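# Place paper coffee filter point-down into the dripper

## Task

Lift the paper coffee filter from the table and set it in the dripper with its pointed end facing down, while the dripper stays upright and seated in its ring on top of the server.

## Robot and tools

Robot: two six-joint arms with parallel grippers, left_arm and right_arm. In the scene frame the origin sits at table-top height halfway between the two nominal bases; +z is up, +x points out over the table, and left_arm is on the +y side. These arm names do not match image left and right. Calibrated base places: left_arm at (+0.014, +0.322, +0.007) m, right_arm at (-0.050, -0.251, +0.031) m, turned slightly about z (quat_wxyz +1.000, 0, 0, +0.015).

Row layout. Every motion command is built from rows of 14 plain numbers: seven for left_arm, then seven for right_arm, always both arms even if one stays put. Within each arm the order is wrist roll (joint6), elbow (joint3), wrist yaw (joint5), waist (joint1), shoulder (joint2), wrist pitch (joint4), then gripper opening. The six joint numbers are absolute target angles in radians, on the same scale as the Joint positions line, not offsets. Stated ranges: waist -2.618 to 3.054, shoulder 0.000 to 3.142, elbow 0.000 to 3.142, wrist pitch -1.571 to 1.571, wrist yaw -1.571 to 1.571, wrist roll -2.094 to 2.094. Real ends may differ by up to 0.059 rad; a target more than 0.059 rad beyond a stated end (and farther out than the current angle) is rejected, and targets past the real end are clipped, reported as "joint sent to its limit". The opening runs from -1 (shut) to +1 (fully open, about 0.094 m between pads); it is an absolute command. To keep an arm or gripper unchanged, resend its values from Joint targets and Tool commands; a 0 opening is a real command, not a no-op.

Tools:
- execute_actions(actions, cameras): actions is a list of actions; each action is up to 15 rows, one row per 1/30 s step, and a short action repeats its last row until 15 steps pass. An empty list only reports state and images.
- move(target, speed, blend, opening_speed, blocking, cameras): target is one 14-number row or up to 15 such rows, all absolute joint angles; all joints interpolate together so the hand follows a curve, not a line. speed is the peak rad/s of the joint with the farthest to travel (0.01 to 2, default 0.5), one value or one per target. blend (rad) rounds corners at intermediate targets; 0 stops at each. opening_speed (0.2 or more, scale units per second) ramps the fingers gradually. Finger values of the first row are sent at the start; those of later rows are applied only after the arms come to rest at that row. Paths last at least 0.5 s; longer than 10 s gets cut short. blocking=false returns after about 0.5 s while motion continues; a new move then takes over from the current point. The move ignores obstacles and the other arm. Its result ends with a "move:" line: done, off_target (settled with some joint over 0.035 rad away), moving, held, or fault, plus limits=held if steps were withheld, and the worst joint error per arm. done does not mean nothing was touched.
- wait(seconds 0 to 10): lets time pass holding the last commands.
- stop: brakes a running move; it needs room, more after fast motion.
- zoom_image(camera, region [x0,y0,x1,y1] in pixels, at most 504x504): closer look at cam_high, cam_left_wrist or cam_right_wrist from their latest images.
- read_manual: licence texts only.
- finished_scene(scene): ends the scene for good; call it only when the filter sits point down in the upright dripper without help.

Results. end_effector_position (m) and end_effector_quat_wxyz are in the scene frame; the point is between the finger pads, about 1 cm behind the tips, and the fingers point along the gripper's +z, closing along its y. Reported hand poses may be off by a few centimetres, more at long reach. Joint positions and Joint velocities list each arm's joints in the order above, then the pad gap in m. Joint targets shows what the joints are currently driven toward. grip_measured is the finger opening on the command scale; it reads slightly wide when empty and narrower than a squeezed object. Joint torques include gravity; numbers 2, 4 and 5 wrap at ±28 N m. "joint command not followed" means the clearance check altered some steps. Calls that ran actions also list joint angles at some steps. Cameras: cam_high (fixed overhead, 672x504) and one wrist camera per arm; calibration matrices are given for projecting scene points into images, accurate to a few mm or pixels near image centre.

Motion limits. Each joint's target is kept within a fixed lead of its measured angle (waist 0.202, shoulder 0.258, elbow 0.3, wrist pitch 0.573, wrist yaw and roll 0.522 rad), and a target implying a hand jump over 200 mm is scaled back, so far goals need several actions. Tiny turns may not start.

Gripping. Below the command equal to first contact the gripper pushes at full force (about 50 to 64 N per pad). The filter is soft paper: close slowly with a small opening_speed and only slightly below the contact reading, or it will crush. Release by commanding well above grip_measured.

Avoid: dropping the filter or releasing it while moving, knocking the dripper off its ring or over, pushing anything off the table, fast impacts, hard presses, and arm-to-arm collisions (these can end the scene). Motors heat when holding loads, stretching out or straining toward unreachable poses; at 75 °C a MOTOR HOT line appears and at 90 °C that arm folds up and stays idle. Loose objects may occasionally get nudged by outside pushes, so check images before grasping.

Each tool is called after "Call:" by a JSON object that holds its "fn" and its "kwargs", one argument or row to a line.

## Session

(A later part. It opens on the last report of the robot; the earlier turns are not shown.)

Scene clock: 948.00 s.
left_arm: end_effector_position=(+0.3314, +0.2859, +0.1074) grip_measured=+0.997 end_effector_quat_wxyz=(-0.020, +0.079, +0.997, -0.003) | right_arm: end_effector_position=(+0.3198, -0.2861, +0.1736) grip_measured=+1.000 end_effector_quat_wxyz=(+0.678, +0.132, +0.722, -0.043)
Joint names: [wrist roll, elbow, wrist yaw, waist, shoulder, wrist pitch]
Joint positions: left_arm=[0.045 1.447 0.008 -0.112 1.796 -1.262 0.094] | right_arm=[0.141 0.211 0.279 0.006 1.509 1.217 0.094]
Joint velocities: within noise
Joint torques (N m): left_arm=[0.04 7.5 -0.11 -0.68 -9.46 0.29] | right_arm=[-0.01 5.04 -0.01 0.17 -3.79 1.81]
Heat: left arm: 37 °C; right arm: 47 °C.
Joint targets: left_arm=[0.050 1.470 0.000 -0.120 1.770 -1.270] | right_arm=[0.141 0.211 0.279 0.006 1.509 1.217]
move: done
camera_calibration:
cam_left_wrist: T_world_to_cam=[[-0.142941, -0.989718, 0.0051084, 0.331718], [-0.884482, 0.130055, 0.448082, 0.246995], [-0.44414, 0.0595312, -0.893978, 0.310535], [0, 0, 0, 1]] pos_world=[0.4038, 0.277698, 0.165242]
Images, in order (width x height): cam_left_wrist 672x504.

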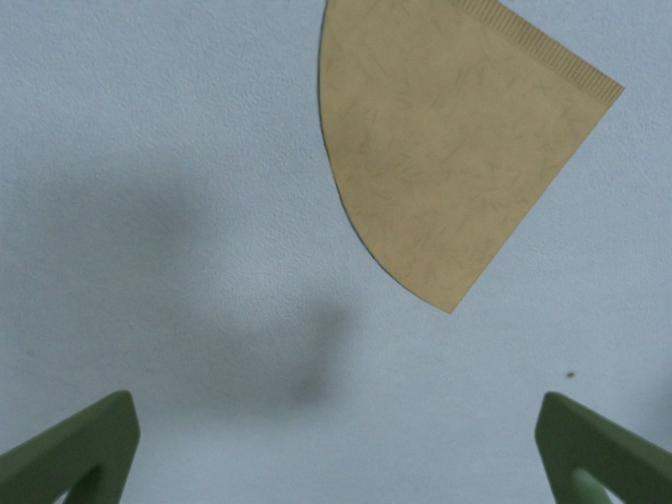

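Call:
{"fn": "execute_actions", "kwargs": {
  "actions": []
}}

Scene clock: 984.13 s.
left_arm: end_effector_position=(+0.3314, +0.2860, +0.1074) grip_measured=+0.997 end_effector_quat_wxyz=(-0.020, +0.079, +0.997, -0.003) | right_arm: end_effector_position=(+0.3198, -0.2861, +0.1736) grip_measured=+1.000 end_effector_quat_wxyz=(+0.678, +0.132, +0.722, -0.043)
Joint names: [wrist roll, elbow, wrist yaw, waist, shoulder, wrist pitch]
Joint positions: left_arm=[0.045 1.447 0.007 -0.112 1.796 -1.262 0.094] | right_arm=[0.141 0.211 0.279 0.006 1.509 1.217 0.094]
Joint velocities: within noise
Joint torques (N m): left_arm=[0.05 7.51 -0.09 -0.61 -9.52 0.28] | right_arm=[0.05 5.15 0 -0.05 -3.71 1.89]
Heat: left arm: 37 °C; right arm: 47 °C.
Joint targets: left_arm=[0.050 1.470 0.000 -0.120 1.770 -1.270] | right_arm=[0.141 0.211 0.279 0.006 1.509 1.217]
Tool commands: left_gripper/opening=+1.0 right_gripper/opening=+1.0
camera_calibration:
cam_left_wrist: T_world_to_cam=[[-0.142971, -0.989717, 0.00434642, 0.331946], [-0.884516, 0.129742, 0.448105, 0.24709], [-0.444061, 0.0602218, -0.89397, 0.310308], [0, 0, 0, 1]] pos_world=[0.40381, 0.277787, 0.165241]

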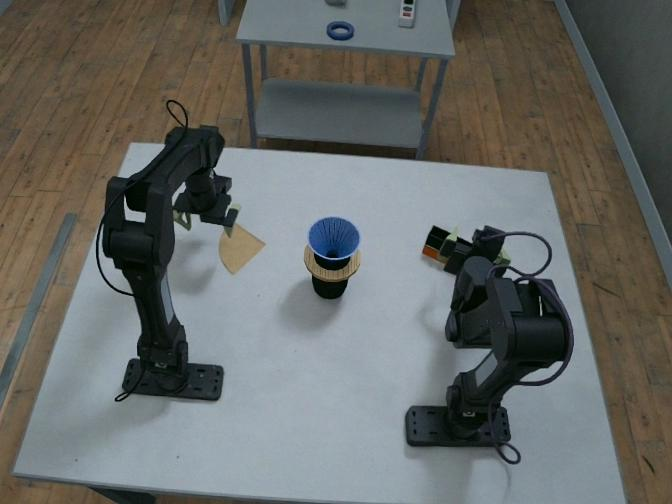

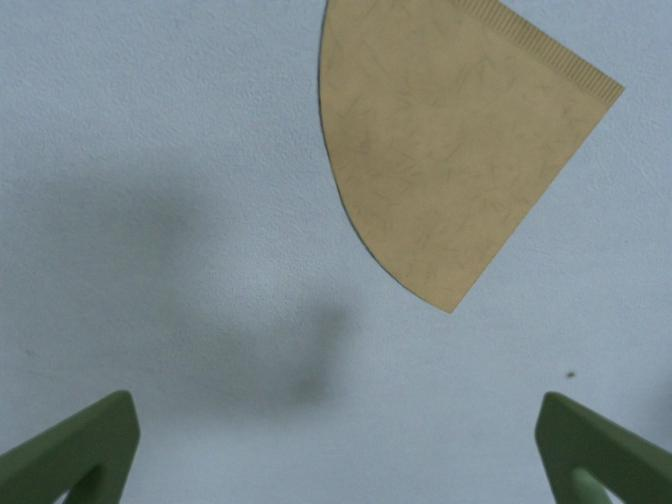

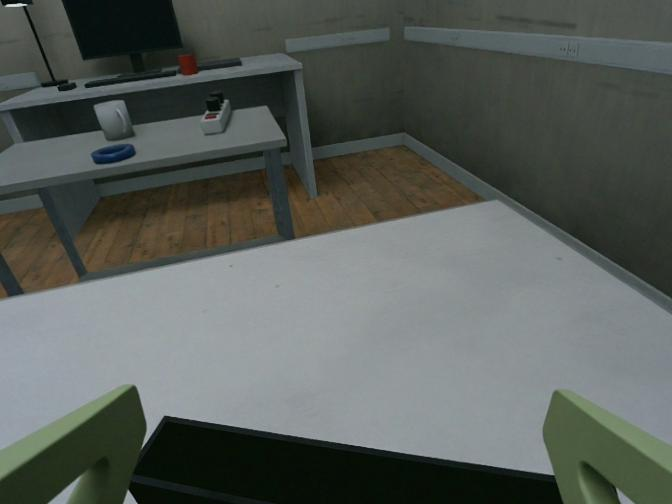

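Call:
{"fn": "move", "kwargs": {
  "target": [-0.703,1.545,-0.014,-0.188,2.007,-1.108,1,0.141,0.211,0.279,0.006,1.509,1.217,1],
  "cameras": ["cam_left_wrist"]
}}

Scene clock: 1081.27 s.
left_arm: end_effector_position=(+0.3763, +0.2572, +0.0599) grip_measured=+0.997 end_effector_quat_wxyz=(-0.009, -0.255, +0.967, +0.005) | right_arm: end_effector_position=(+0.3198, -0.2861, +0.1736) grip_measured=+1.000 end_effector_quat_wxyz=(+0.678, +0.132, +0.722, -0.043)
Joint names: [wrist roll, elbow, wrist yaw, waist, shoulder, wrist pitch]
Joint positions: left_arm=[-0.697 1.52 -0.001 -0.181 1.993 -1.118 0.094] | right_arm=[0.141 0.211 0.279 0.006 1.509 1.217 0.094]
Joint velocities: within noise
Joint torques (N m): left_arm=[-0.1 7.57 -0.15 -0.66 -8.08 0.49] | right_arm=[0.02 4.97 0 0.08 -3.67 1.86]
Heat: left arm: 39 °C; right arm: 47 °C.
Joint targets: left_arm=[-0.703 1.545 -0.014 -0.188 2.007 -1.108] | right_arm=[0.141 0.211 0.279 0.006 1.509 1.217]
move: done
camera_calibration:
cam_left_wrist: T_world_to_cam=[[0.505683, -0.862518, -0.0186137, 0.03465], [-0.77651, -0.464447, 0.425819, 0.425367], [-0.375921, -0.200876, -0.904617, 0.33163], [0, 0, 0, 1]] pos_world=[0.437446, 0.294063, 0.119514]
Images, in order (width x height): cam_left_wrist 672x504.

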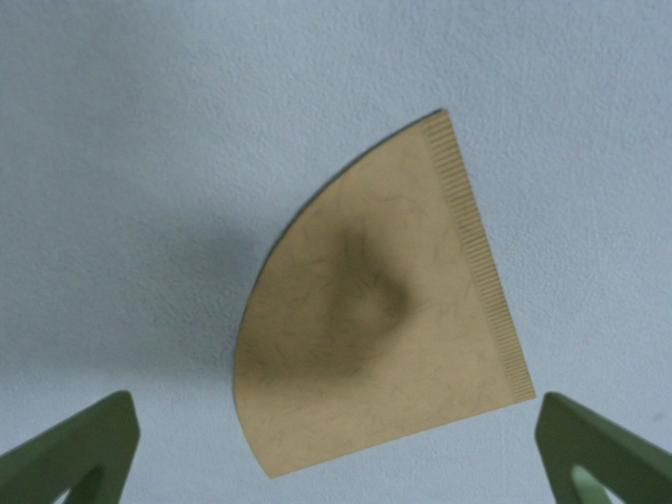

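Call:
{"fn": "move", "kwargs": {
  "target": [-0.710,1.442,-0.014,-0.194,2.066,-0.957,1,0.141,0.211,0.279,0.006,1.509,1.217,1],
  "cameras": ["cam_left_wrist"],
  "speed": 0.3
}}

Scene clock: 1094.00 s.
left_arm: end_effector_position=(+0.3850, +0.2539, +0.0206) grip_measured=+0.997 end_effector_quat_wxyz=(-0.001, -0.257, +0.966, +0.002) | right_arm: end_effector_position=(+0.3198, -0.2861, +0.1736) grip_measured=+1.000 end_effector_quat_wxyz=(+0.678, +0.132, +0.722, -0.043)
Joint names: [wrist roll, elbow, wrist yaw, waist, shoulder, wrist pitch]
Joint positions: left_arm=[-0.705 1.449 -0.002 -0.185 2.055 -0.968 0.094] | right_arm=[0.141 0.211 0.279 0.006 1.509 1.217 0.094]
Joint velocities: within noise
Joint torques (N m): left_arm=[-0.06 5.08 -0.13 -0.66 -8.62 0.53] | right_arm=[0.05 4.86 -0.03 -0.1 -3.73 1.9]
Heat: left arm: 39 °C; right arm: 47 °C.
Joint targets: left_arm=[-0.710 1.442 -0.014 -0.194 2.066 -0.957] | right_arm=[0.141 0.211 0.279 0.006 1.509 1.217]
move: done
camera_calibration:
cam_left_wrist: T_world_to_cam=[[0.508206, -0.8612, -0.00774783, 0.0251144], [-0.782583, -0.465532, 0.413333, 0.450136], [-0.359569, -0.203995, -0.910547, 0.293325], [0, 0, 0, 1]] pos_world=[0.444976, 0.291018, 0.0812246]
Images, in order (width x height): cam_left_wrist 672x504.

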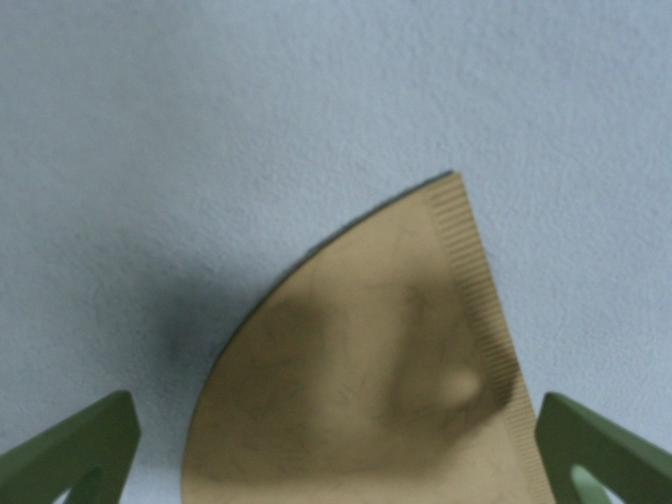

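Call:
{"fn": "move", "kwargs": {
  "target": [-0.712,1.449,-0.014,-0.201,2.088,-0.942,1,0.141,0.211,0.279,0.006,1.509,1.217,1],
  "cameras": ["cam_left_wrist"],
  "speed": 0.3
}}

Scene clock: 1118.20 s.
left_arm: end_effector_position=(+0.3863, +0.2507, +0.0144) grip_measured=+0.997 end_effector_quat_wxyz=(-0.002, -0.254, +0.967, +0.002) | right_arm: end_effector_position=(+0.3198, -0.2861, +0.1736) grip_measured=+1.000 end_effector_quat_wxyz=(+0.678, +0.132, +0.722, -0.043)
Joint names: [wrist roll, elbow, wrist yaw, waist, shoulder, wrist pitch]
Joint positions: left_arm=[-0.707 1.449 -0.002 -0.193 2.072 -0.953 0.094] | right_arm=[0.141 0.211 0.279 0.006 1.509 1.217 0.094]
Joint velocities: within noise
Joint torques (N m): left_arm=[-0.07 5.57 -0.14 -0.68 -8.4 0.52] | right_arm=[0.02 5.09 0 0.1 -3.54 1.89]
Heat: left arm: 40 °C; right arm: 47 °C.
Joint targets: left_arm=[-0.712 1.449 -0.014 -0.201 2.088 -0.942] | right_arm=[0.141 0.211 0.279 0.006 1.509 1.217]
move: done
camera_calibration:
cam_left_wrist: T_world_to_cam=[[0.503251, -0.864091, -0.0092592, 0.0243375], [-0.784306, -0.46123, 0.414887, 0.451766], [-0.36277, -0.20153, -0.909826, 0.288124], [0, 0, 0, 1]] pos_world=[0.446598, 0.287464, 0.0749361]
Images, in order (width x height): cam_left_wrist 672x504.

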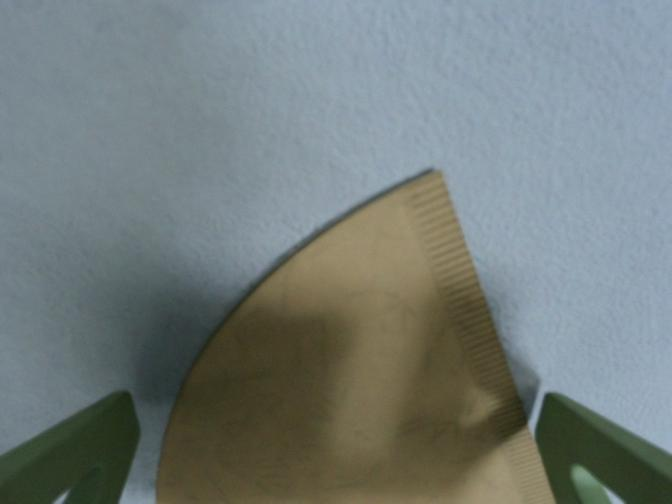

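Call:
{"fn": "move", "kwargs": {
  "target": [-0.712,1.434,-0.014,-0.205,2.105,-0.911,1,0.141,0.211,0.279,0.006,1.509,1.217,1],
  "cameras": ["cam_left_wrist"],
  "speed": 0.15
}}

Call:
{"fn": "move", "kwargs": {
  "target": [-0.712,1.434,-0.014,-0.205,2.105,-0.911,0.75,0.141,0.211,0.279,0.006,1.509,1.217,1],
  "cameras": ["cam_left_wrist"],
  "opening_speed": 0.2
}}

Scene clock: 1128.80 s.
left_arm: end_effector_position=(+0.3898, +0.2487, +0.0103) grip_measured=+0.997 end_effector_quat_wxyz=(+0.002, -0.252, +0.968, +0.000) | right_arm: end_effector_position=(+0.3198, -0.2861, +0.1736) grip_measured=+1.000 end_effector_quat_wxyz=(+0.678, +0.132, +0.722, -0.043)
Joint names: [wrist roll, elbow, wrist yaw, waist, shoulder, wrist pitch]
Joint positions: left_arm=[-0.707 1.449 -0.003 -0.197 2.083 -0.932 0.094] | right_arm=[0.141 0.211 0.279 0.006 1.509 1.217 0.094]
Joint velocities: within noise
Joint torques (N m): left_arm=[-0.07 4.53 -0.13 -0.68 -8.06 0.64] | right_arm=[0.03 5.01 0.03 -0.06 -3.75 1.89]
Heat: left arm: 40 °C; right arm: 47 °C.
Joint targets: left_arm=[-0.712 1.434 -0.014 -0.205 2.105 -0.911] | right_arm=[0.141 0.211 0.279 0.006 1.509 1.217]
move: done
camera_calibration:
cam_left_wrist: T_world_to_cam=[[0.500341, -0.86582, -0.00379016, 0.0222869], [-0.789642, -0.458106, 0.408173, 0.456663], [-0.35514, -0.201233, -0.912897, 0.2822], [0, 0, 0, 1]] pos_world=[0.44967, 0.285284, 0.0713071]
Images, in order (width x height): cam_left_wrist 672x504.

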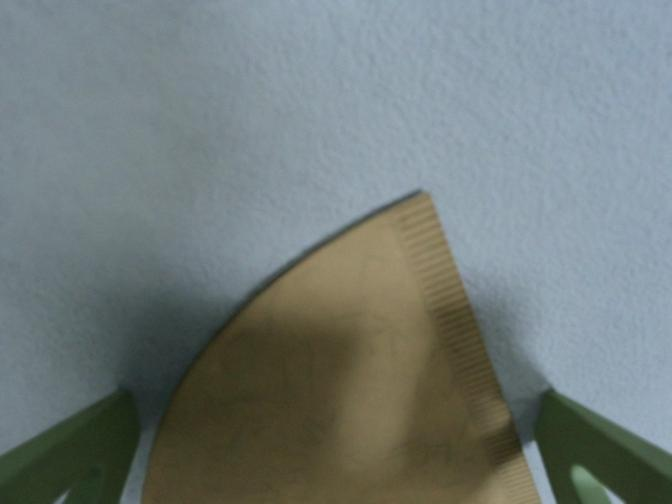

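Scene clock: 1130.27 s.
left_arm: end_effector_position=(+0.3906, +0.2490, +0.0103) grip_measured=+0.753 end_effector_quat_wxyz=(+0.004, -0.252, +0.968, +0.001) | right_arm: end_effector_position=(+0.3198, -0.2861, +0.1736) grip_measured=+1.000 end_effector_quat_wxyz=(+0.678, +0.132, +0.722, -0.043)
Joint names: [wrist roll, elbow, wrist yaw, waist, shoulder, wrist pitch]
Joint positions: left_arm=[-0.707 1.449 -0.006 -0.197 2.083 -0.929 0.082] | right_arm=[0.141 0.211 0.279 0.006 1.509 1.217 0.094]
Joint velocities: within noise
Joint torques (N m): left_arm=[-0.07 4.6 -0.11 -0.66 -8.06 0.62] | right_arm=[-0.04 5.09 0.02 -0.01 -3.43 1.91]
Heat: left arm: 40 °C; right arm: 47 °C.
Joint targets: left_arm=[-0.712 1.434 -0.014 -0.205 2.105 -0.911] | right_arm=[0.141 0.211 0.279 0.006 1.509 1.217]
move: done
camera_calibration:
cam_left_wrist: T_world_to_cam=[[0.500367, -0.865805, -0.00378155, 0.0221295], [-0.791063, -0.458939, 0.404467, 0.458268], [-0.351925, -0.199391, -0.914545, 0.28087], [0, 0, 0, 1]] pos_world=[0.450292, 0.28548, 0.0715969]
Images, in order (width x height): cam_left_wrist 672x504.

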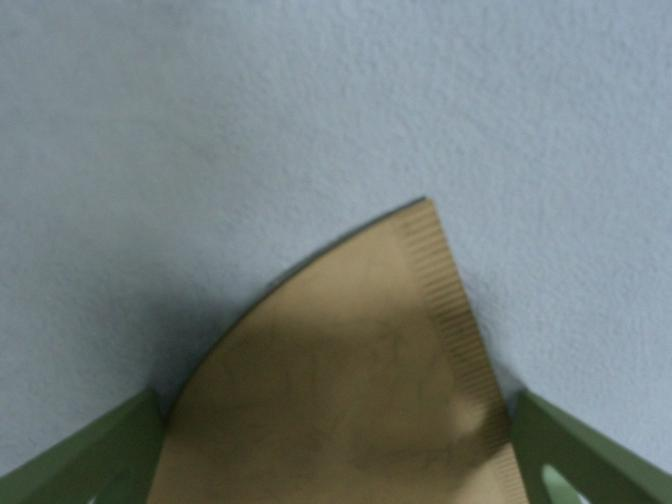

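Call:
{"fn": "move", "kwargs": {
  "target": [-0.712,1.434,-0.014,-0.205,2.105,-0.911,0.4,0.141,0.211,0.279,0.006,1.509,1.217,1],
  "cameras": ["cam_left_wrist"],
  "opening_speed": 0.2
}}

Call:
{"fn": "move", "kwargs": {
  "target": [-0.712,1.434,-0.014,-0.205,2.105,-0.911,0.0,0.141,0.211,0.279,0.006,1.509,1.217,1],
  "cameras": ["cam_left_wrist", "cam_high"],
  "opening_speed": 0.2
}}

Scene clock: 1138.23 s.
left_arm: end_effector_position=(+0.3911, +0.2489, +0.0103) grip_measured=+0.403 end_effector_quat_wxyz=(+0.005, -0.252, +0.968, +0.001) | right_arm: end_effector_position=(+0.3198, -0.2861, +0.1736) grip_measured=+1.000 end_effector_quat_wxyz=(+0.678, +0.132, +0.722, -0.043)
Joint names: [wrist roll, elbow, wrist yaw, waist, shoulder, wrist pitch]
Joint positions: left_arm=[-0.707 1.449 -0.006 -0.197 2.083 -0.927 0.066] | right_arm=[0.141 0.211 0.279 0.006 1.509 1.217 0.094]
Joint velocities: within noise
Joint torques (N m): left_arm=[-0.07 4.51 -0.09 -0.66 -8.06 0.59] | right_arm=[-0.02 5.08 0 0.14 -3.58 1.88]
Heat: left arm: 40 °C; right arm: 47 °C.
Joint targets: left_arm=[-0.712 1.434 -0.014 -0.205 2.105 -0.911] | right_arm=[0.141 0.211 0.279 0.006 1.509 1.217]
move: done
camera_calibration:
cam_left_wrist: T_world_to_cam=[[0.500376, -0.865804, -0.00280901, 0.0218537], [-0.791847, -0.458941, 0.402927, 0.458956], [-0.350145, -0.199391, -0.915228, 0.280347], [0, 0, 0, 1]] pos_world=[0.45065, 0.285454, 0.0717168]
Images, in order (width x height): cam_left_wrist 672x504.

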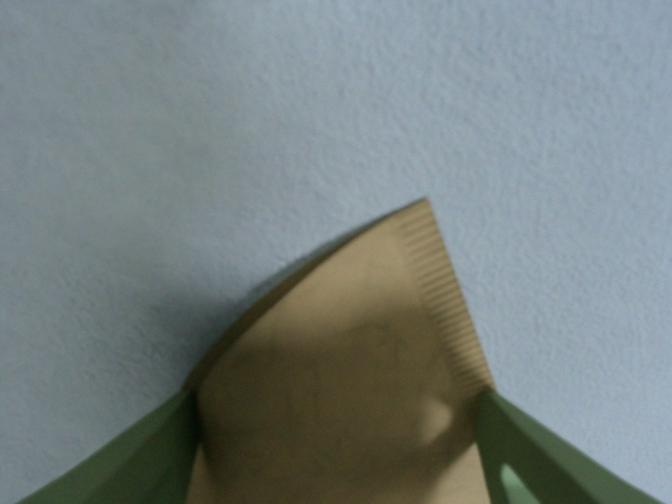

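Scene clock: 1140.43 s.
left_arm: end_effector_position=(+0.3915, +0.2489, +0.0103) grip_measured=+0.003 end_effector_quat_wxyz=(+0.006, -0.252, +0.968, +0.000) | right_arm: end_effector_position=(+0.3198, -0.2861, +0.1736) grip_measured=+1.000 end_effector_quat_wxyz=(+0.678, +0.132, +0.722, -0.043)
Joint names: [wrist roll, elbow, wrist yaw, waist, shoulder, wrist pitch]
Joint positions: left_arm=[-0.707 1.449 -0.006 -0.197 2.083 -0.925 0.047] | right_arm=[0.141 0.211 0.279 0.006 1.509 1.217 0.094]
Joint velocities: within noise
Joint torques (N m): left_arm=[-0.08 4.59 -0.1 -0.59 -8.08 0.58] | right_arm=[0.02 5.19 0 0.02 -3.44 1.85]
Heat: left arm: 41 °C; right arm: 47 °C.
Joint targets: left_arm=[-0.712 1.434 -0.014 -0.205 2.105 -0.911] | right_arm=[0.141 0.211 0.279 0.006 1.509 1.217]
move: done
camera_calibration:
cam_left_wrist: T_world_to_cam=[[0.50038, -0.865804, -0.00154993, 0.0215263], [-0.7926, -0.458791, 0.401617, 0.459551], [-0.348433, -0.199733, -0.915806, 0.279916], [0, 0, 0, 1]] pos_world=[0.451, 0.285384, 0.0718188]
Images, in order (width x height): cam_high 672x504, cam_left_wrist 672x504.

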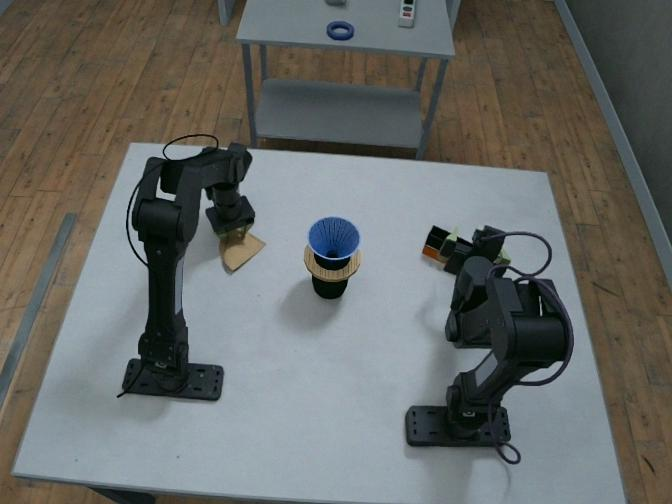

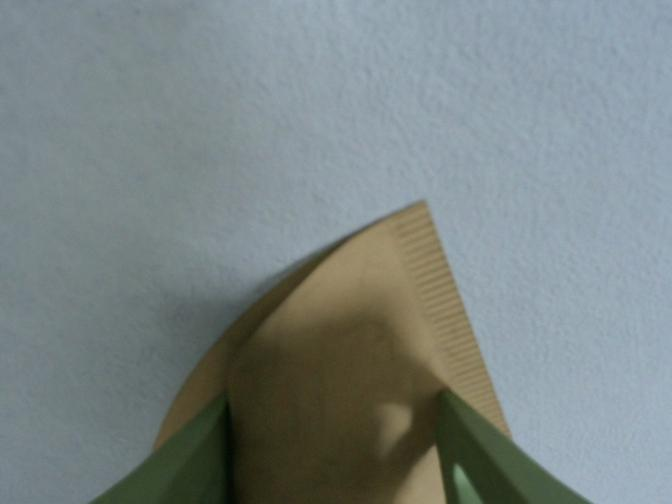

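Call:
{"fn": "move", "kwargs": {
  "target": [-0.712,1.434,-0.014,-0.205,2.105,-0.911,-0.5,0.141,0.211,0.279,0.006,1.509,1.217,1],
  "cameras": ["cam_left_wrist", "cam_high"],
  "opening_speed": 0.2
}}

Scene clock: 1149.23 s.
left_arm: end_effector_position=(+0.3927, +0.2486, +0.0103) grip_measured=-0.497 end_effector_quat_wxyz=(+0.008, -0.252, +0.968, -0.001) | right_arm: end_effector_position=(+0.3198, -0.2861, +0.1736) grip_measured=+1.000 end_effector_quat_wxyz=(+0.678, +0.132, +0.722, -0.043)
Joint names: [wrist roll, elbow, wrist yaw, waist, shoulder, wrist pitch]
Joint positions: left_arm=[-0.707 1.449 -0.006 -0.197 2.083 -0.92 0.024] | right_arm=[0.141 0.211 0.279 0.006 1.509 1.217 0.094]
Joint velocities: within noise
Joint torques (N m): left_arm=[-0.05 4.53 -0.11 -0.65 -8.12 0.56] | right_arm=[-0.01 5.09 0.03 -0.02 -3.64 1.89]
Heat: left arm: 41 °C; right arm: 47 °C.
Joint targets: left_arm=[-0.712 1.434 -0.014 -0.205 2.105 -0.911] | right_arm=[0.141 0.211 0.279 0.006 1.509 1.217]
move: done
camera_calibration:
cam_left_wrist: T_world_to_cam=[[0.50038, -0.865804, 0.00172371, 0.0206789], [-0.794545, -0.458403, 0.398202, 0.461095], [-0.343975, -0.200622, -0.917296, 0.278789], [0, 0, 0, 1]] pos_world=[0.45191, 0.285202, 0.0720873]
Images, in order (width x height): cam_high 672x504, cam_left_wrist 672x504.

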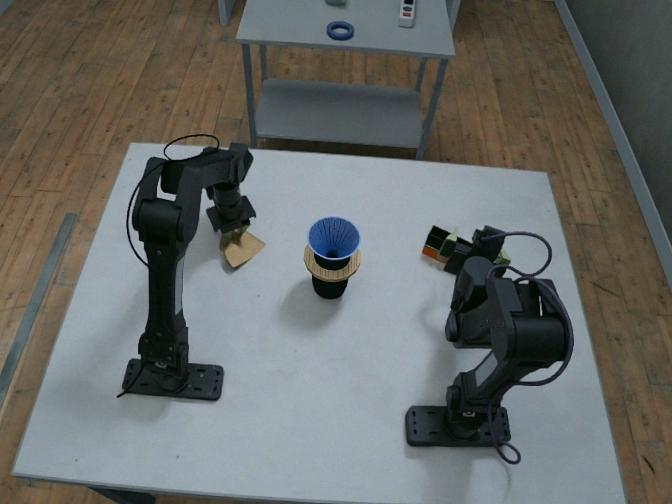

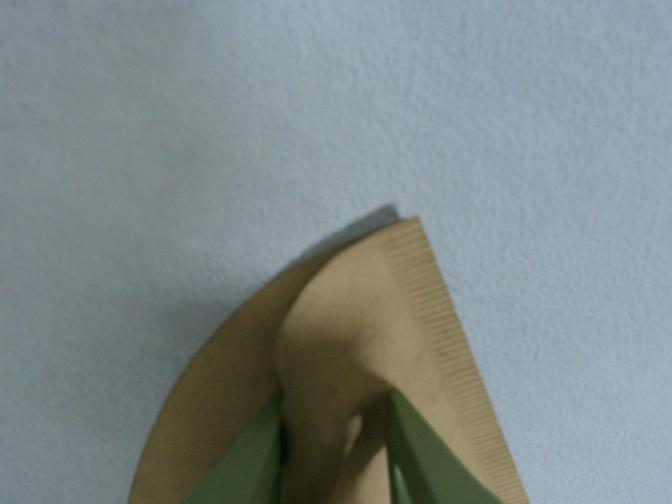

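Call:
{"fn": "move", "kwargs": {
  "target": [-0.712,1.434,-0.014,-0.205,2.105,-0.911,-1,0.141,0.211,0.279,0.006,1.509,1.217,1],
  "cameras": ["cam_left_wrist", "cam_high"],
  "opening_speed": 0.2
}}

Scene clock: 1155.83 s.
left_arm: end_effector_position=(+0.3964, +0.2440, +0.0104) grip_measured=-0.948 end_effector_quat_wxyz=(+0.014, -0.251, +0.968, -0.010) | right_arm: end_effector_position=(+0.3198, -0.2861, +0.1736) grip_measured=+1.000 end_effector_quat_wxyz=(+0.678, +0.132, +0.722, -0.043)
Joint names: [wrist roll, elbow, wrist yaw, waist, shoulder, wrist pitch]
Joint positions: left_arm=[-0.709 1.449 0.005 -0.202 2.083 -0.902 0.002] | right_arm=[0.141 0.211 0.279 0.006 1.509 1.217 0.094]
Joint velocities: within noise
Joint torques (N m): left_arm=[-0.05 4.53 -0.24 -0.34 -8.17 0.39] | right_arm=[0.02 5.15 0.05 0.25 -3.55 1.86]
Heat: left arm: 41 °C; right arm: 47 °C.
Joint targets: left_arm=[-0.712 1.434 -0.014 -0.205 2.105 -0.911] | right_arm=[0.141 0.211 0.279 0.006 1.509 1.217]
move: done
camera_calibration:
cam_left_wrist: T_world_to_cam=[[0.497325, -0.867295, 0.0216199, 0.0162221], [-0.802158, -0.450196, 0.392257, 0.462876], [-0.330469, -0.212422, -0.919602, 0.276749], [0, 0, 0, 1]] pos_world=[0.45469, 0.281242, 0.0725813]
Images, in order (width x height): cam_high 672x504, cam_left_wrist 672x504.

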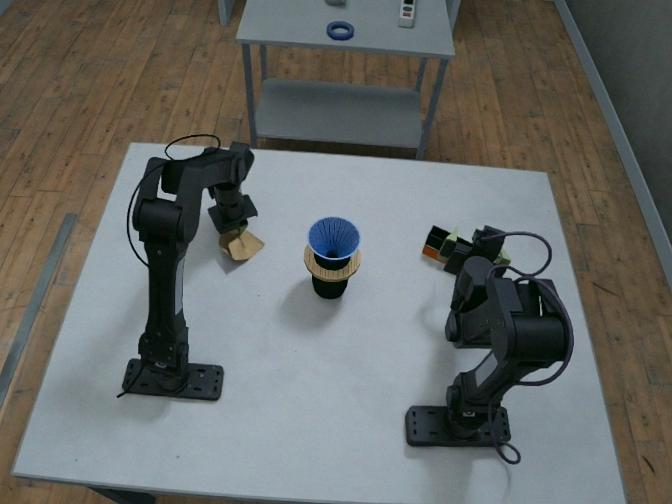

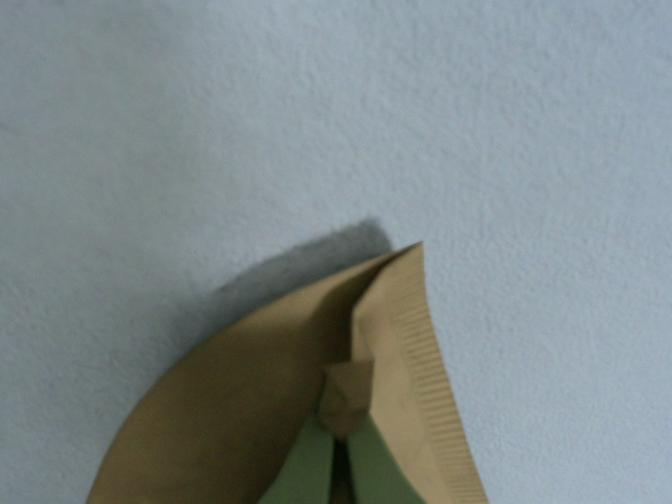

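Call:
{"fn": "move", "kwargs": {
  "target": [
    [-0.712,1.511,-0.01,-0.205,2.042,-1.04,-1,0.141,0.211,0.279,0.006,1.509,1.217,1],
    [-0.712,1.691,-0.01,-0.205,2.0,-1.262,-1,0.141,0.211,0.279,0.006,1.509,1.217,1]
  ],
  "blend": 0.05,
  "speed": 0.25,
  "cameras": ["cam_left_wrist", "cam_high"]
}}

Scene clock: 1168.70 s.
left_arm: end_effector_position=(+0.3836, +0.2471, +0.0848) grip_measured=-0.961 end_effector_quat_wxyz=(-0.017, -0.251, +0.968, +0.007) | right_arm: end_effector_position=(+0.3198, -0.2861, +0.1736) grip_measured=+1.000 end_effector_quat_wxyz=(+0.678, +0.132, +0.722, -0.043)
Joint names: [wrist roll, elbow, wrist yaw, waist, shoulder, wrist pitch]
Joint positions: left_arm=[-0.709 1.67 0.002 -0.202 2.028 -1.251 0.002] | right_arm=[0.141 0.211 0.279 0.006 1.509 1.217 0.094]
Joint velocities: within noise
Joint torques (N m): left_arm=[-0.02 7.3 -0.14 -0.24 -11.6 0.29] | right_arm=[0 5.04 0.05 -0.08 -3.69 1.92]
Heat: left arm: 41 °C; right arm: 47 °C.
Joint targets: left_arm=[-0.712 1.691 -0.010 -0.205 2.000 -1.262] | right_arm=[0.141 0.211 0.279 0.006 1.509 1.217]
move: done
camera_calibration:
cam_left_wrist: T_world_to_cam=[[0.497114, -0.867247, -0.0275592, 0.0278662], [-0.773316, -0.45723, 0.43923, 0.41158], [-0.393522, -0.197036, -0.897952, 0.360128], [0, 0, 0, 1]] pos_world=[0.446147, 0.283311, 0.143367]
Images, in order (width x height): cam_high 672x504, cam_left_wrist 672x504.

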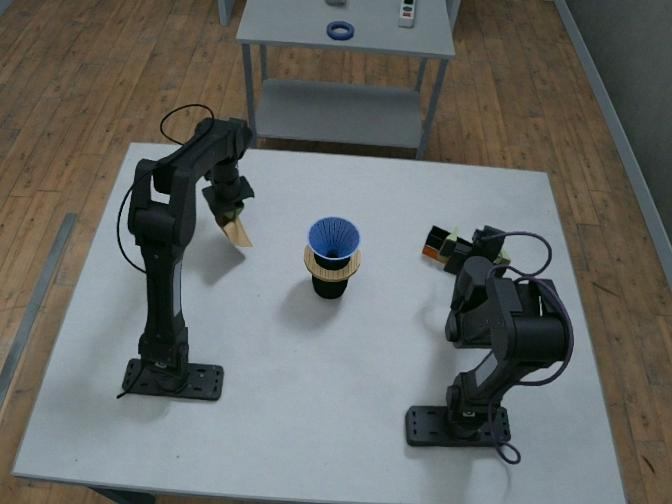

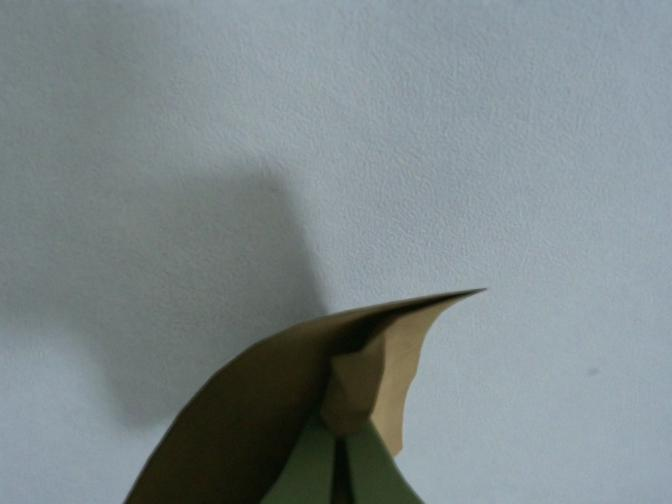

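Call:
{"fn": "zoom_image", "kwargs": {
  "camera": "cam_high",
  "region": [170, 140, 300, 270]
}}

Scaled by 3.877 from the camera's 672x504 image, which has a finer 960x720 frame.

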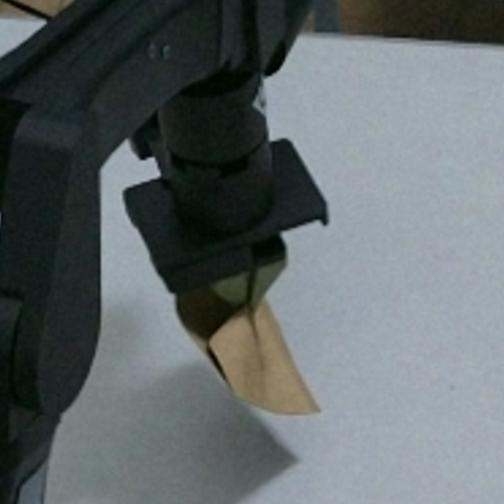

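Call:
{"fn": "move", "kwargs": {
  "target": [
    [-0.712,1.691,-0.01,-0.205,2.0,-1.262,-1,0,0.3,0,0.006,0.6,0,1],
    [-0.712,1.691,-0.01,-0.205,2.0,-1.262,-1,0,0.3,0,0.69,0.6,0,1]
  ],
  "blend": 0.1,
  "speed": 0.7,
  "cameras": ["cam_right_wrist", "cam_high"]
}}

Scene clock: 1205.33 s.
left_arm: end_effector_position=(+0.3835, +0.2472, +0.0848) grip_measured=-0.961 end_effector_quat_wxyz=(-0.018, -0.251, +0.968, +0.008) | right_arm: end_effector_position=(+0.1683, -0.0608, +0.1939) grip_measured=+1.000 end_effector_quat_wxyz=(+0.544, -0.281, +0.764, +0.205)
Joint names: [wrist roll, elbow, wrist yaw, waist, shoulder, wrist pitch]
Joint positions: left_arm=[-0.709 1.67 0.002 -0.202 2.028 -1.252 0.002] | right_arm=[0.009 0.266 0.002 0.685 0.612 0.015 0.094]
Joint velocities: within noise
Joint torques (N m): left_arm=[-0.04 7.36 -0.14 -0.21 -11.6 0.27] | right_arm=[-0.15 11.73 -0.02 0.73 -0.32 1.73]
Heat: left arm: 49 °C; right arm: 47 °C.
Joint targets: left_arm=[-0.712 1.691 -0.010 -0.205 2.000 -1.262] | right_arm=[0.000 0.300 0.000 0.690 0.600 0.000]
move: done
camera_calibration:
cam_right_wrist: T_world_to_cam=[[0.664096, -0.747523, -0.0136701, -0.154278], [-0.525327, -0.453532, -0.719958, 0.24005], [0.531985, 0.485302, -0.693883, 0.163572], [0, 0, 0, 1]] pos_world=[0.141542, -0.0858374, 0.284217]
Images, in order (width x height): cam_high 672x504, cam_right_wrist 672x504.

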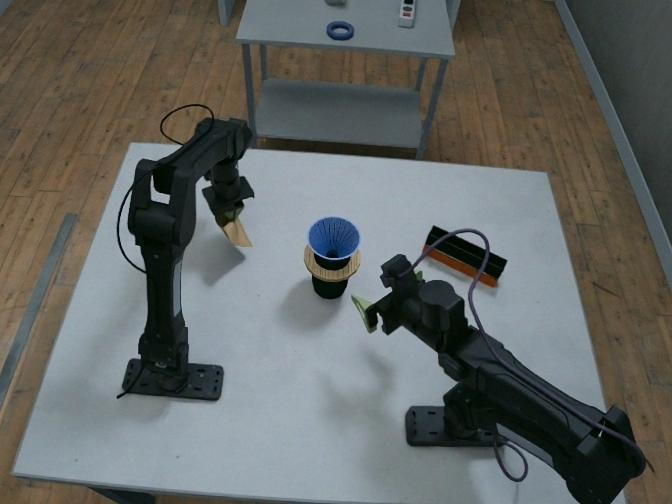

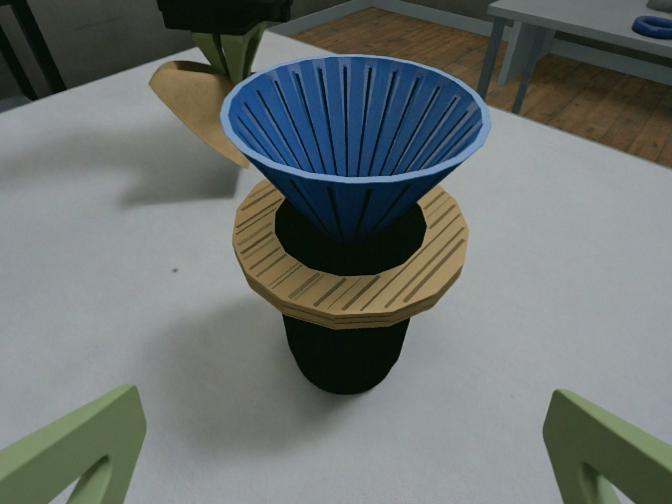

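Call:
{"fn": "zoom_image", "kwargs": {
  "camera": "cam_right_wrist",
  "region": [130, 0, 310, 190]
}}

Scaled by 2.653 from the camera's 672x504 image, which has a finer 960x720 frame.

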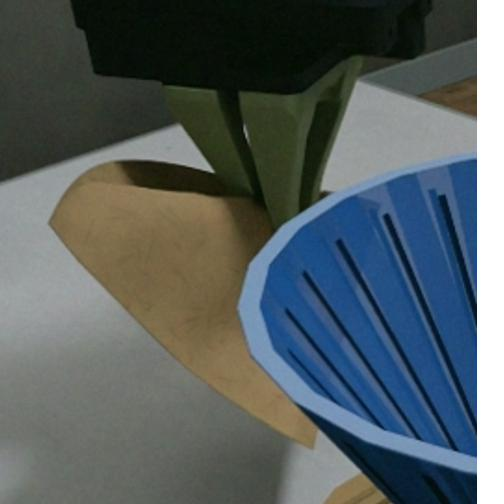

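Call:
{"fn": "move", "kwargs": {
  "target": [
    [-0.5,1.6,-0.0,-0.205,1.7,-1.15,-1,0,0.3,0,0.69,0.6,0,1],
    [0.58,1.2,0.0,-0.35,1.143,-0.554,-1,0,0.3,0,0.69,0.6,0,1]
  ],
  "blend": 0.1,
  "speed": 0.4
}}

Scene clock: 1271.17 s.
left_arm: end_effector_position=(+0.3649, +0.1978, +0.3198) grip_measured=-0.962 end_effector_quat_wxyz=(+0.503, +0.383, +0.772, +0.059) | right_arm: end_effector_position=(+0.1682, -0.0609, +0.1936) grip_measured=+1.000 end_effector_quat_wxyz=(+0.543, -0.281, +0.764, +0.205)
Joint names: [wrist roll, elbow, wrist yaw, waist, shoulder, wrist pitch]
Joint positions: left_arm=[0.577 1.213 0.002 -0.342 1.158 -0.564 0.002] | right_arm=[0.009 0.266 0.002 0.685 0.612 0.014 0.094]
Joint velocities: within noise
Joint torques (N m): left_arm=[-0.03 5.89 -0.04 -0.69 -4.44 2.06] | right_arm=[-0.06 11.69 0.02 0.5 -0.57 1.76]
Heat: left arm: 49 °C; right arm: 42 °C.
Joint targets: left_arm=[0.580 1.200 0.000 -0.350 1.143 -0.554] | right_arm=[0.000 0.300 0.000 0.690 0.600 0.000]
move: done
camera_calibration:
cam_left_wrist: T_world_to_cam=[[-0.526393, -0.70988, -0.467953, 0.484076], [-0.529512, 0.704321, -0.472809, 0.24431], [0.665227, -0.00109638, -0.74664, 0.0805718], [0, 0, 0, 1]] pos_world=[0.330581, 0.171651, 0.402195]
cam_right_wrist: T_world_to_cam=[[0.664084, -0.747533, -0.0136836, -0.154276], [-0.525949, -0.454072, -0.719163, 0.23971], [0.531385, 0.484782, -0.694706, 0.163681], [0, 0, 0, 1]] pos_world=[0.14155, -0.0858305, 0.283989]

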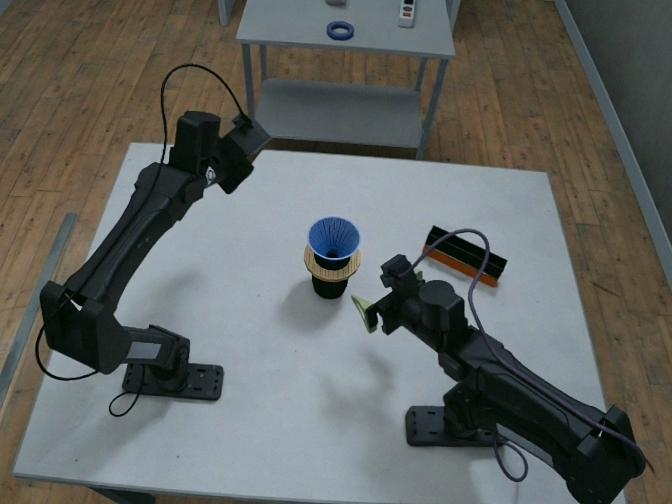

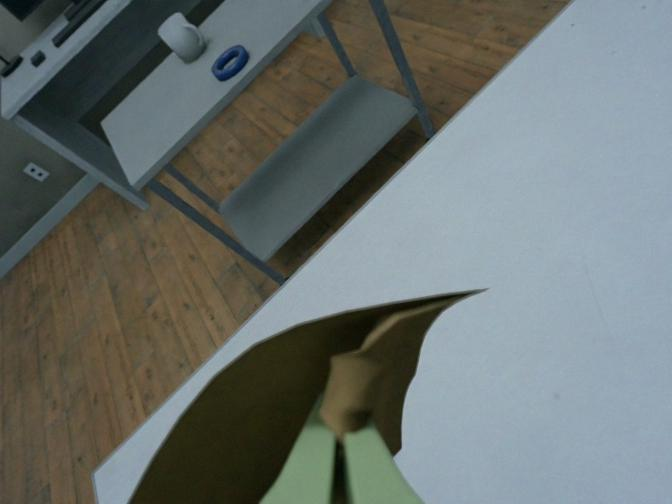

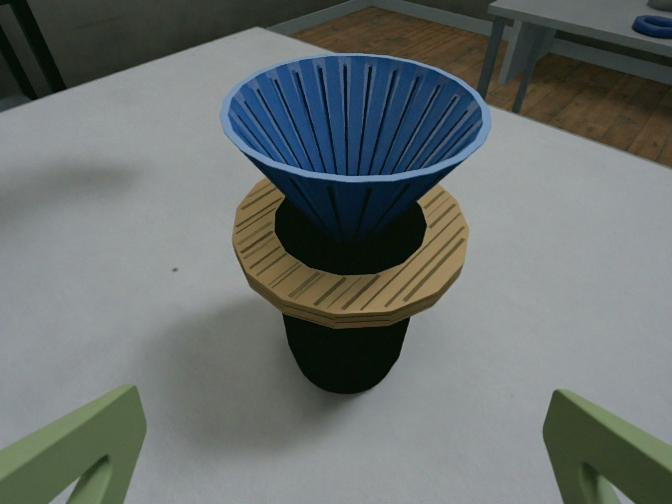

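Call:
{"fn": "move", "kwargs": {
  "target": [0.58,1.2,0.0,-0.35,1.143,-0.554,-1,0,0.3,0,0.75,0.6,0.5,1],
  "cameras": ["cam_right_wrist"]
}}

Scene clock: 1281.00 s.
left_arm: end_effector_position=(+0.3650, +0.1977, +0.3199) grip_measured=-0.962 end_effector_quat_wxyz=(+0.503, +0.383, +0.772, +0.059) | right_arm: end_effector_position=(+0.1644, -0.0406, +0.3110) grip_measured=+1.000 end_effector_quat_wxyz=(+0.700, -0.243, +0.606, +0.288)
Joint names: [wrist roll, elbow, wrist yaw, waist, shoulder, wrist pitch]
Joint positions: left_arm=[0.578 1.213 0.002 -0.342 1.158 -0.563 0.002] | right_arm=[0.009 0.266 0.002 0.744 0.612 0.493 0.094]
Joint velocities: within noise
Joint torques (N m): left_arm=[0.01 5.9 -0.04 -0.73 -4.4 2.02] | right_arm=[-0.07 11.56 -0.02 0.57 -0.24 1.87]
Heat: left arm: 45 °C; right arm: 42 °C.
Joint targets: left_arm=[0.580 1.200 0.000 -0.350 1.143 -0.554] | right_arm=[0.000 0.300 0.000 0.750 0.600 0.500]
move: done
camera_calibration:
cam_right_wrist: T_world_to_cam=[[0.71093, -0.703231, -0.0067261, -0.142978], [-0.205256, -0.198337, -0.958401, 0.363387], [0.672643, 0.682736, -0.285346, 0.0949301], [0, 0, 0, 1]] pos_world=[0.11238, -0.0932855, 0.374396]
Images, in order (width x height): cam_right_wrist 672x504.

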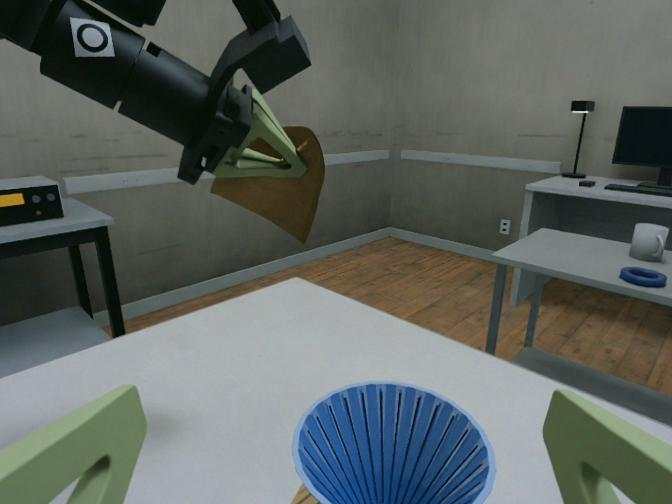

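Call:
{"fn": "zoom_image", "kwargs": {
  "camera": "cam_right_wrist",
  "region": [180, 60, 360, 260]
}}

Scaled by 2.520 from the camera's 672x504 image, which has a finer 960x720 frame.

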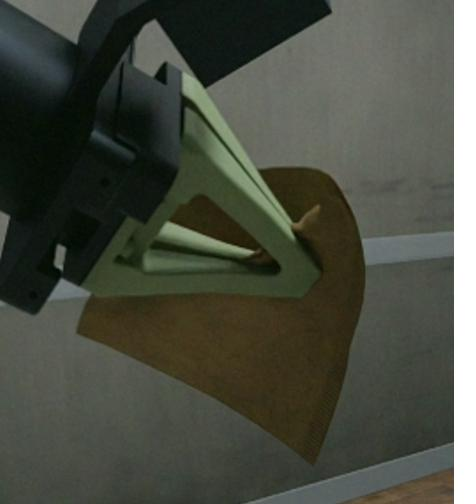

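Call:
{"fn": "move", "kwargs": {
  "target": [0.58,1.85,0.0,0.7,1.487,-1.314,-1,0,0.3,0,1.0,0.6,0.5,1],
  "cameras": ["cam_right_wrist","cam_high"]
}}

Call:
{"fn": "zoom_image", "kwargs": {
  "camera": "cam_right_wrist",
  "region": [100, 40, 400, 340]
}}

Scene clock: 1314.23 s.
left_arm: end_effector_position=(+0.2807, +0.5469, +0.3253) grip_measured=-0.962 end_effector_quat_wxyz=(+0.243, -0.056, +0.951, +0.181) | right_arm: end_effector_position=(+0.1055, +0.0059, +0.3114) grip_measured=+1.000 end_effector_quat_wxyz=(+0.659, -0.317, +0.571, +0.374)
Joint names: [wrist roll, elbow, wrist yaw, waist, shoulder, wrist pitch]
Joint positions: left_arm=[0.579 1.826 -0.001 0.697 1.479 -1.303 0.002] | right_arm=[0.009 0.266 0.002 0.994 0.612 0.494 0.094]
Joint velocities: within noise
Joint torques (N m): left_arm=[0.01 7.66 0 0.25 -4.33 1.38] | right_arm=[-0.09 11.75 -0.03 0.5 -0.54 1.92]
Heat: left arm: 41 °C; right arm: 45 °C.
Joint targets: left_arm=[0.580 1.850 0.000 0.700 1.487 -1.314] | right_arm=[0.000 0.300 0.000 1.000 0.600 0.500]
move: done
camera_calibration:
cam_right_wrist: T_world_to_cam=[[0.862941, -0.50526, -0.00670054, -0.0856069], [-0.148986, -0.24174, -0.958835, 0.355339], [0.482841, 0.828417, -0.283884, 0.1216], [0, 0, 0, 1]] pos_world=[0.0681009, -0.0580892, 0.374658]
Images, in order (width x height): cam_high 672x504, cam_right_wrist 672x504.

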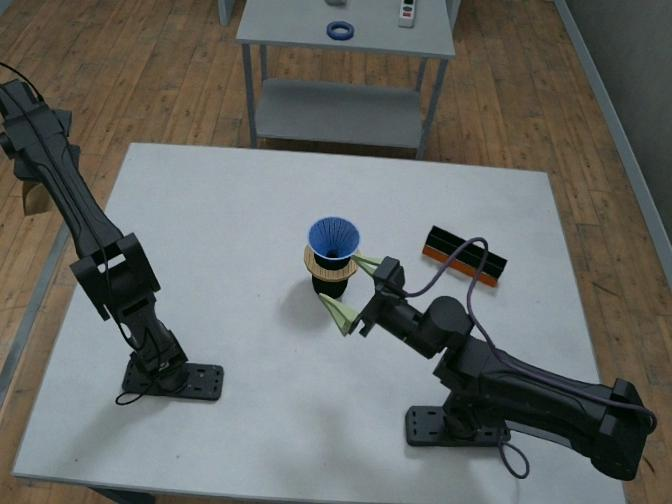

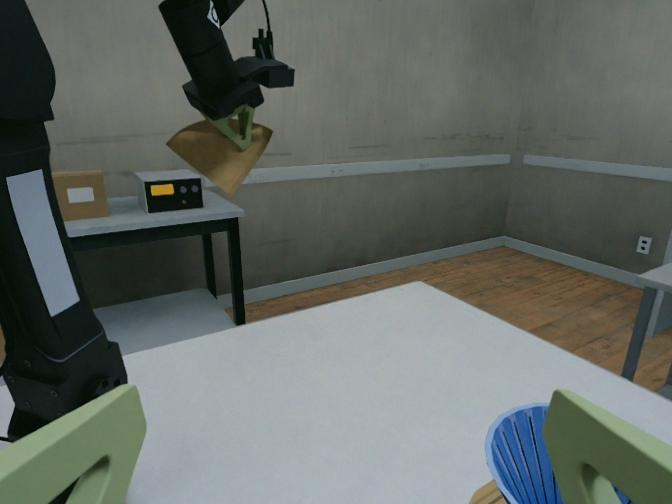

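Scaled by 1.680 from the camera's 672x504 image, which has a finer 960x720 frame.

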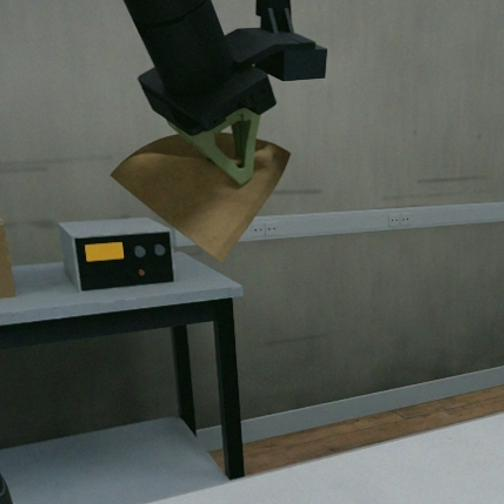

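Call:
{"fn": "move", "kwargs": {
  "target": [
    [0.5,1.48,0.0,-0.4,1.395,-0.765,-1,0,0.3,0,0.72,0.15,-0.17,1],
    [0.5,1.48,0.0,-0.95,1.395,-0.765,-1,0,0.3,0,0.72,0.15,-0.17,1]
  ],
  "blend": 0.1,
  "speed": 0.5
}}

Scene clock: 1404.00 s.
left_arm: end_effector_position=(+0.2540, -0.0102, +0.3032) grip_measured=-0.963 end_effector_quat_wxyz=(+0.411, +0.603, +0.678, -0.091) | right_arm: end_effector_position=(+0.1281, -0.0821, +0.2634) grip_measured=+1.000 end_effector_quat_wxyz=(+0.637, -0.265, +0.677, +0.256)
Joint names: [wrist roll, elbow, wrist yaw, waist, shoulder, wrist pitch]
Joint positions: left_arm=[0.508 1.491 -0.001 -0.948 1.42 -0.773 0.002] | right_arm=[0.009 0.266 0.001 0.726 0.168 -0.155 0.094]
Joint velocities: within noise
Joint torques (N m): left_arm=[-0.09 5.97 0 -0.1 -7.12 1.85] | right_arm=[-0.11 11.49 0 -0.34 1.17 1.78]
Heat: left arm: 40 °C; right arm: 46 °C.
Joint targets: left_arm=[0.500 1.480 0.000 -0.950 1.395 -0.765] | right_arm=[0.000 0.300 0.000 0.720 0.150 -0.170]
move: done
camera_calibration:
cam_left_wrist: T_world_to_cam=[[-0.891436, -0.268459, -0.365064, 0.336387], [-0.137808, 0.928069, -0.345971, 0.188572], [0.431683, -0.258103, -0.86431, 0.234158], [0, 0, 0, 1]] pos_world=[0.224772, -0.0242652, 0.390428]
cam_right_wrist: T_world_to_cam=[[0.697242, -0.716767, -0.00999022, -0.145214], [-0.345178, -0.323496, -0.881024, 0.289351], [0.628256, 0.617735, -0.472967, 0.183826], [0, 0, 0, 1]] pos_world=[0.0856372, -0.124036, 0.340418]

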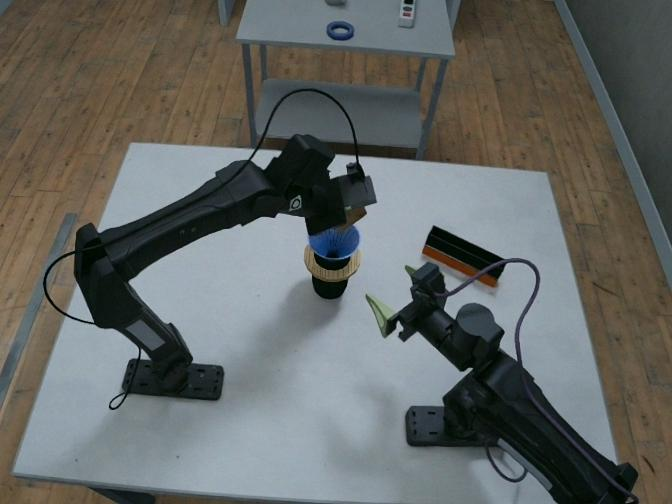

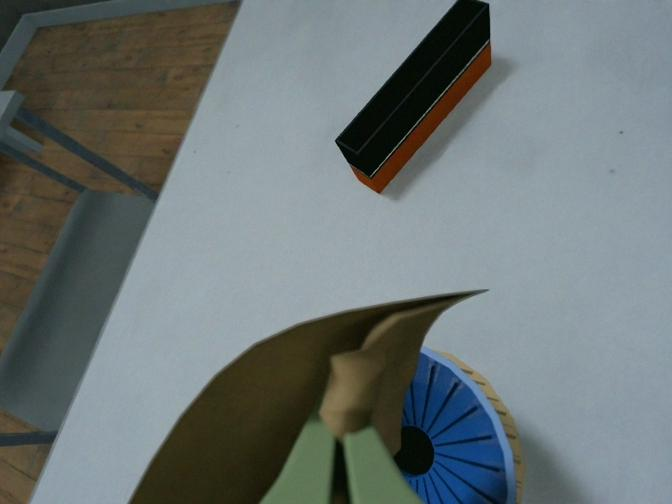

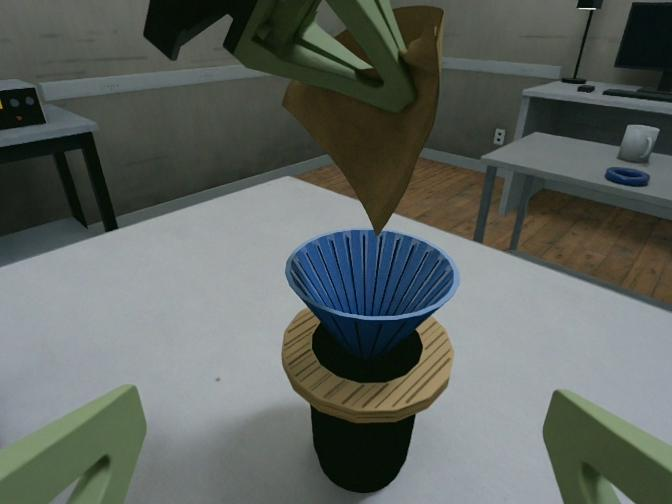

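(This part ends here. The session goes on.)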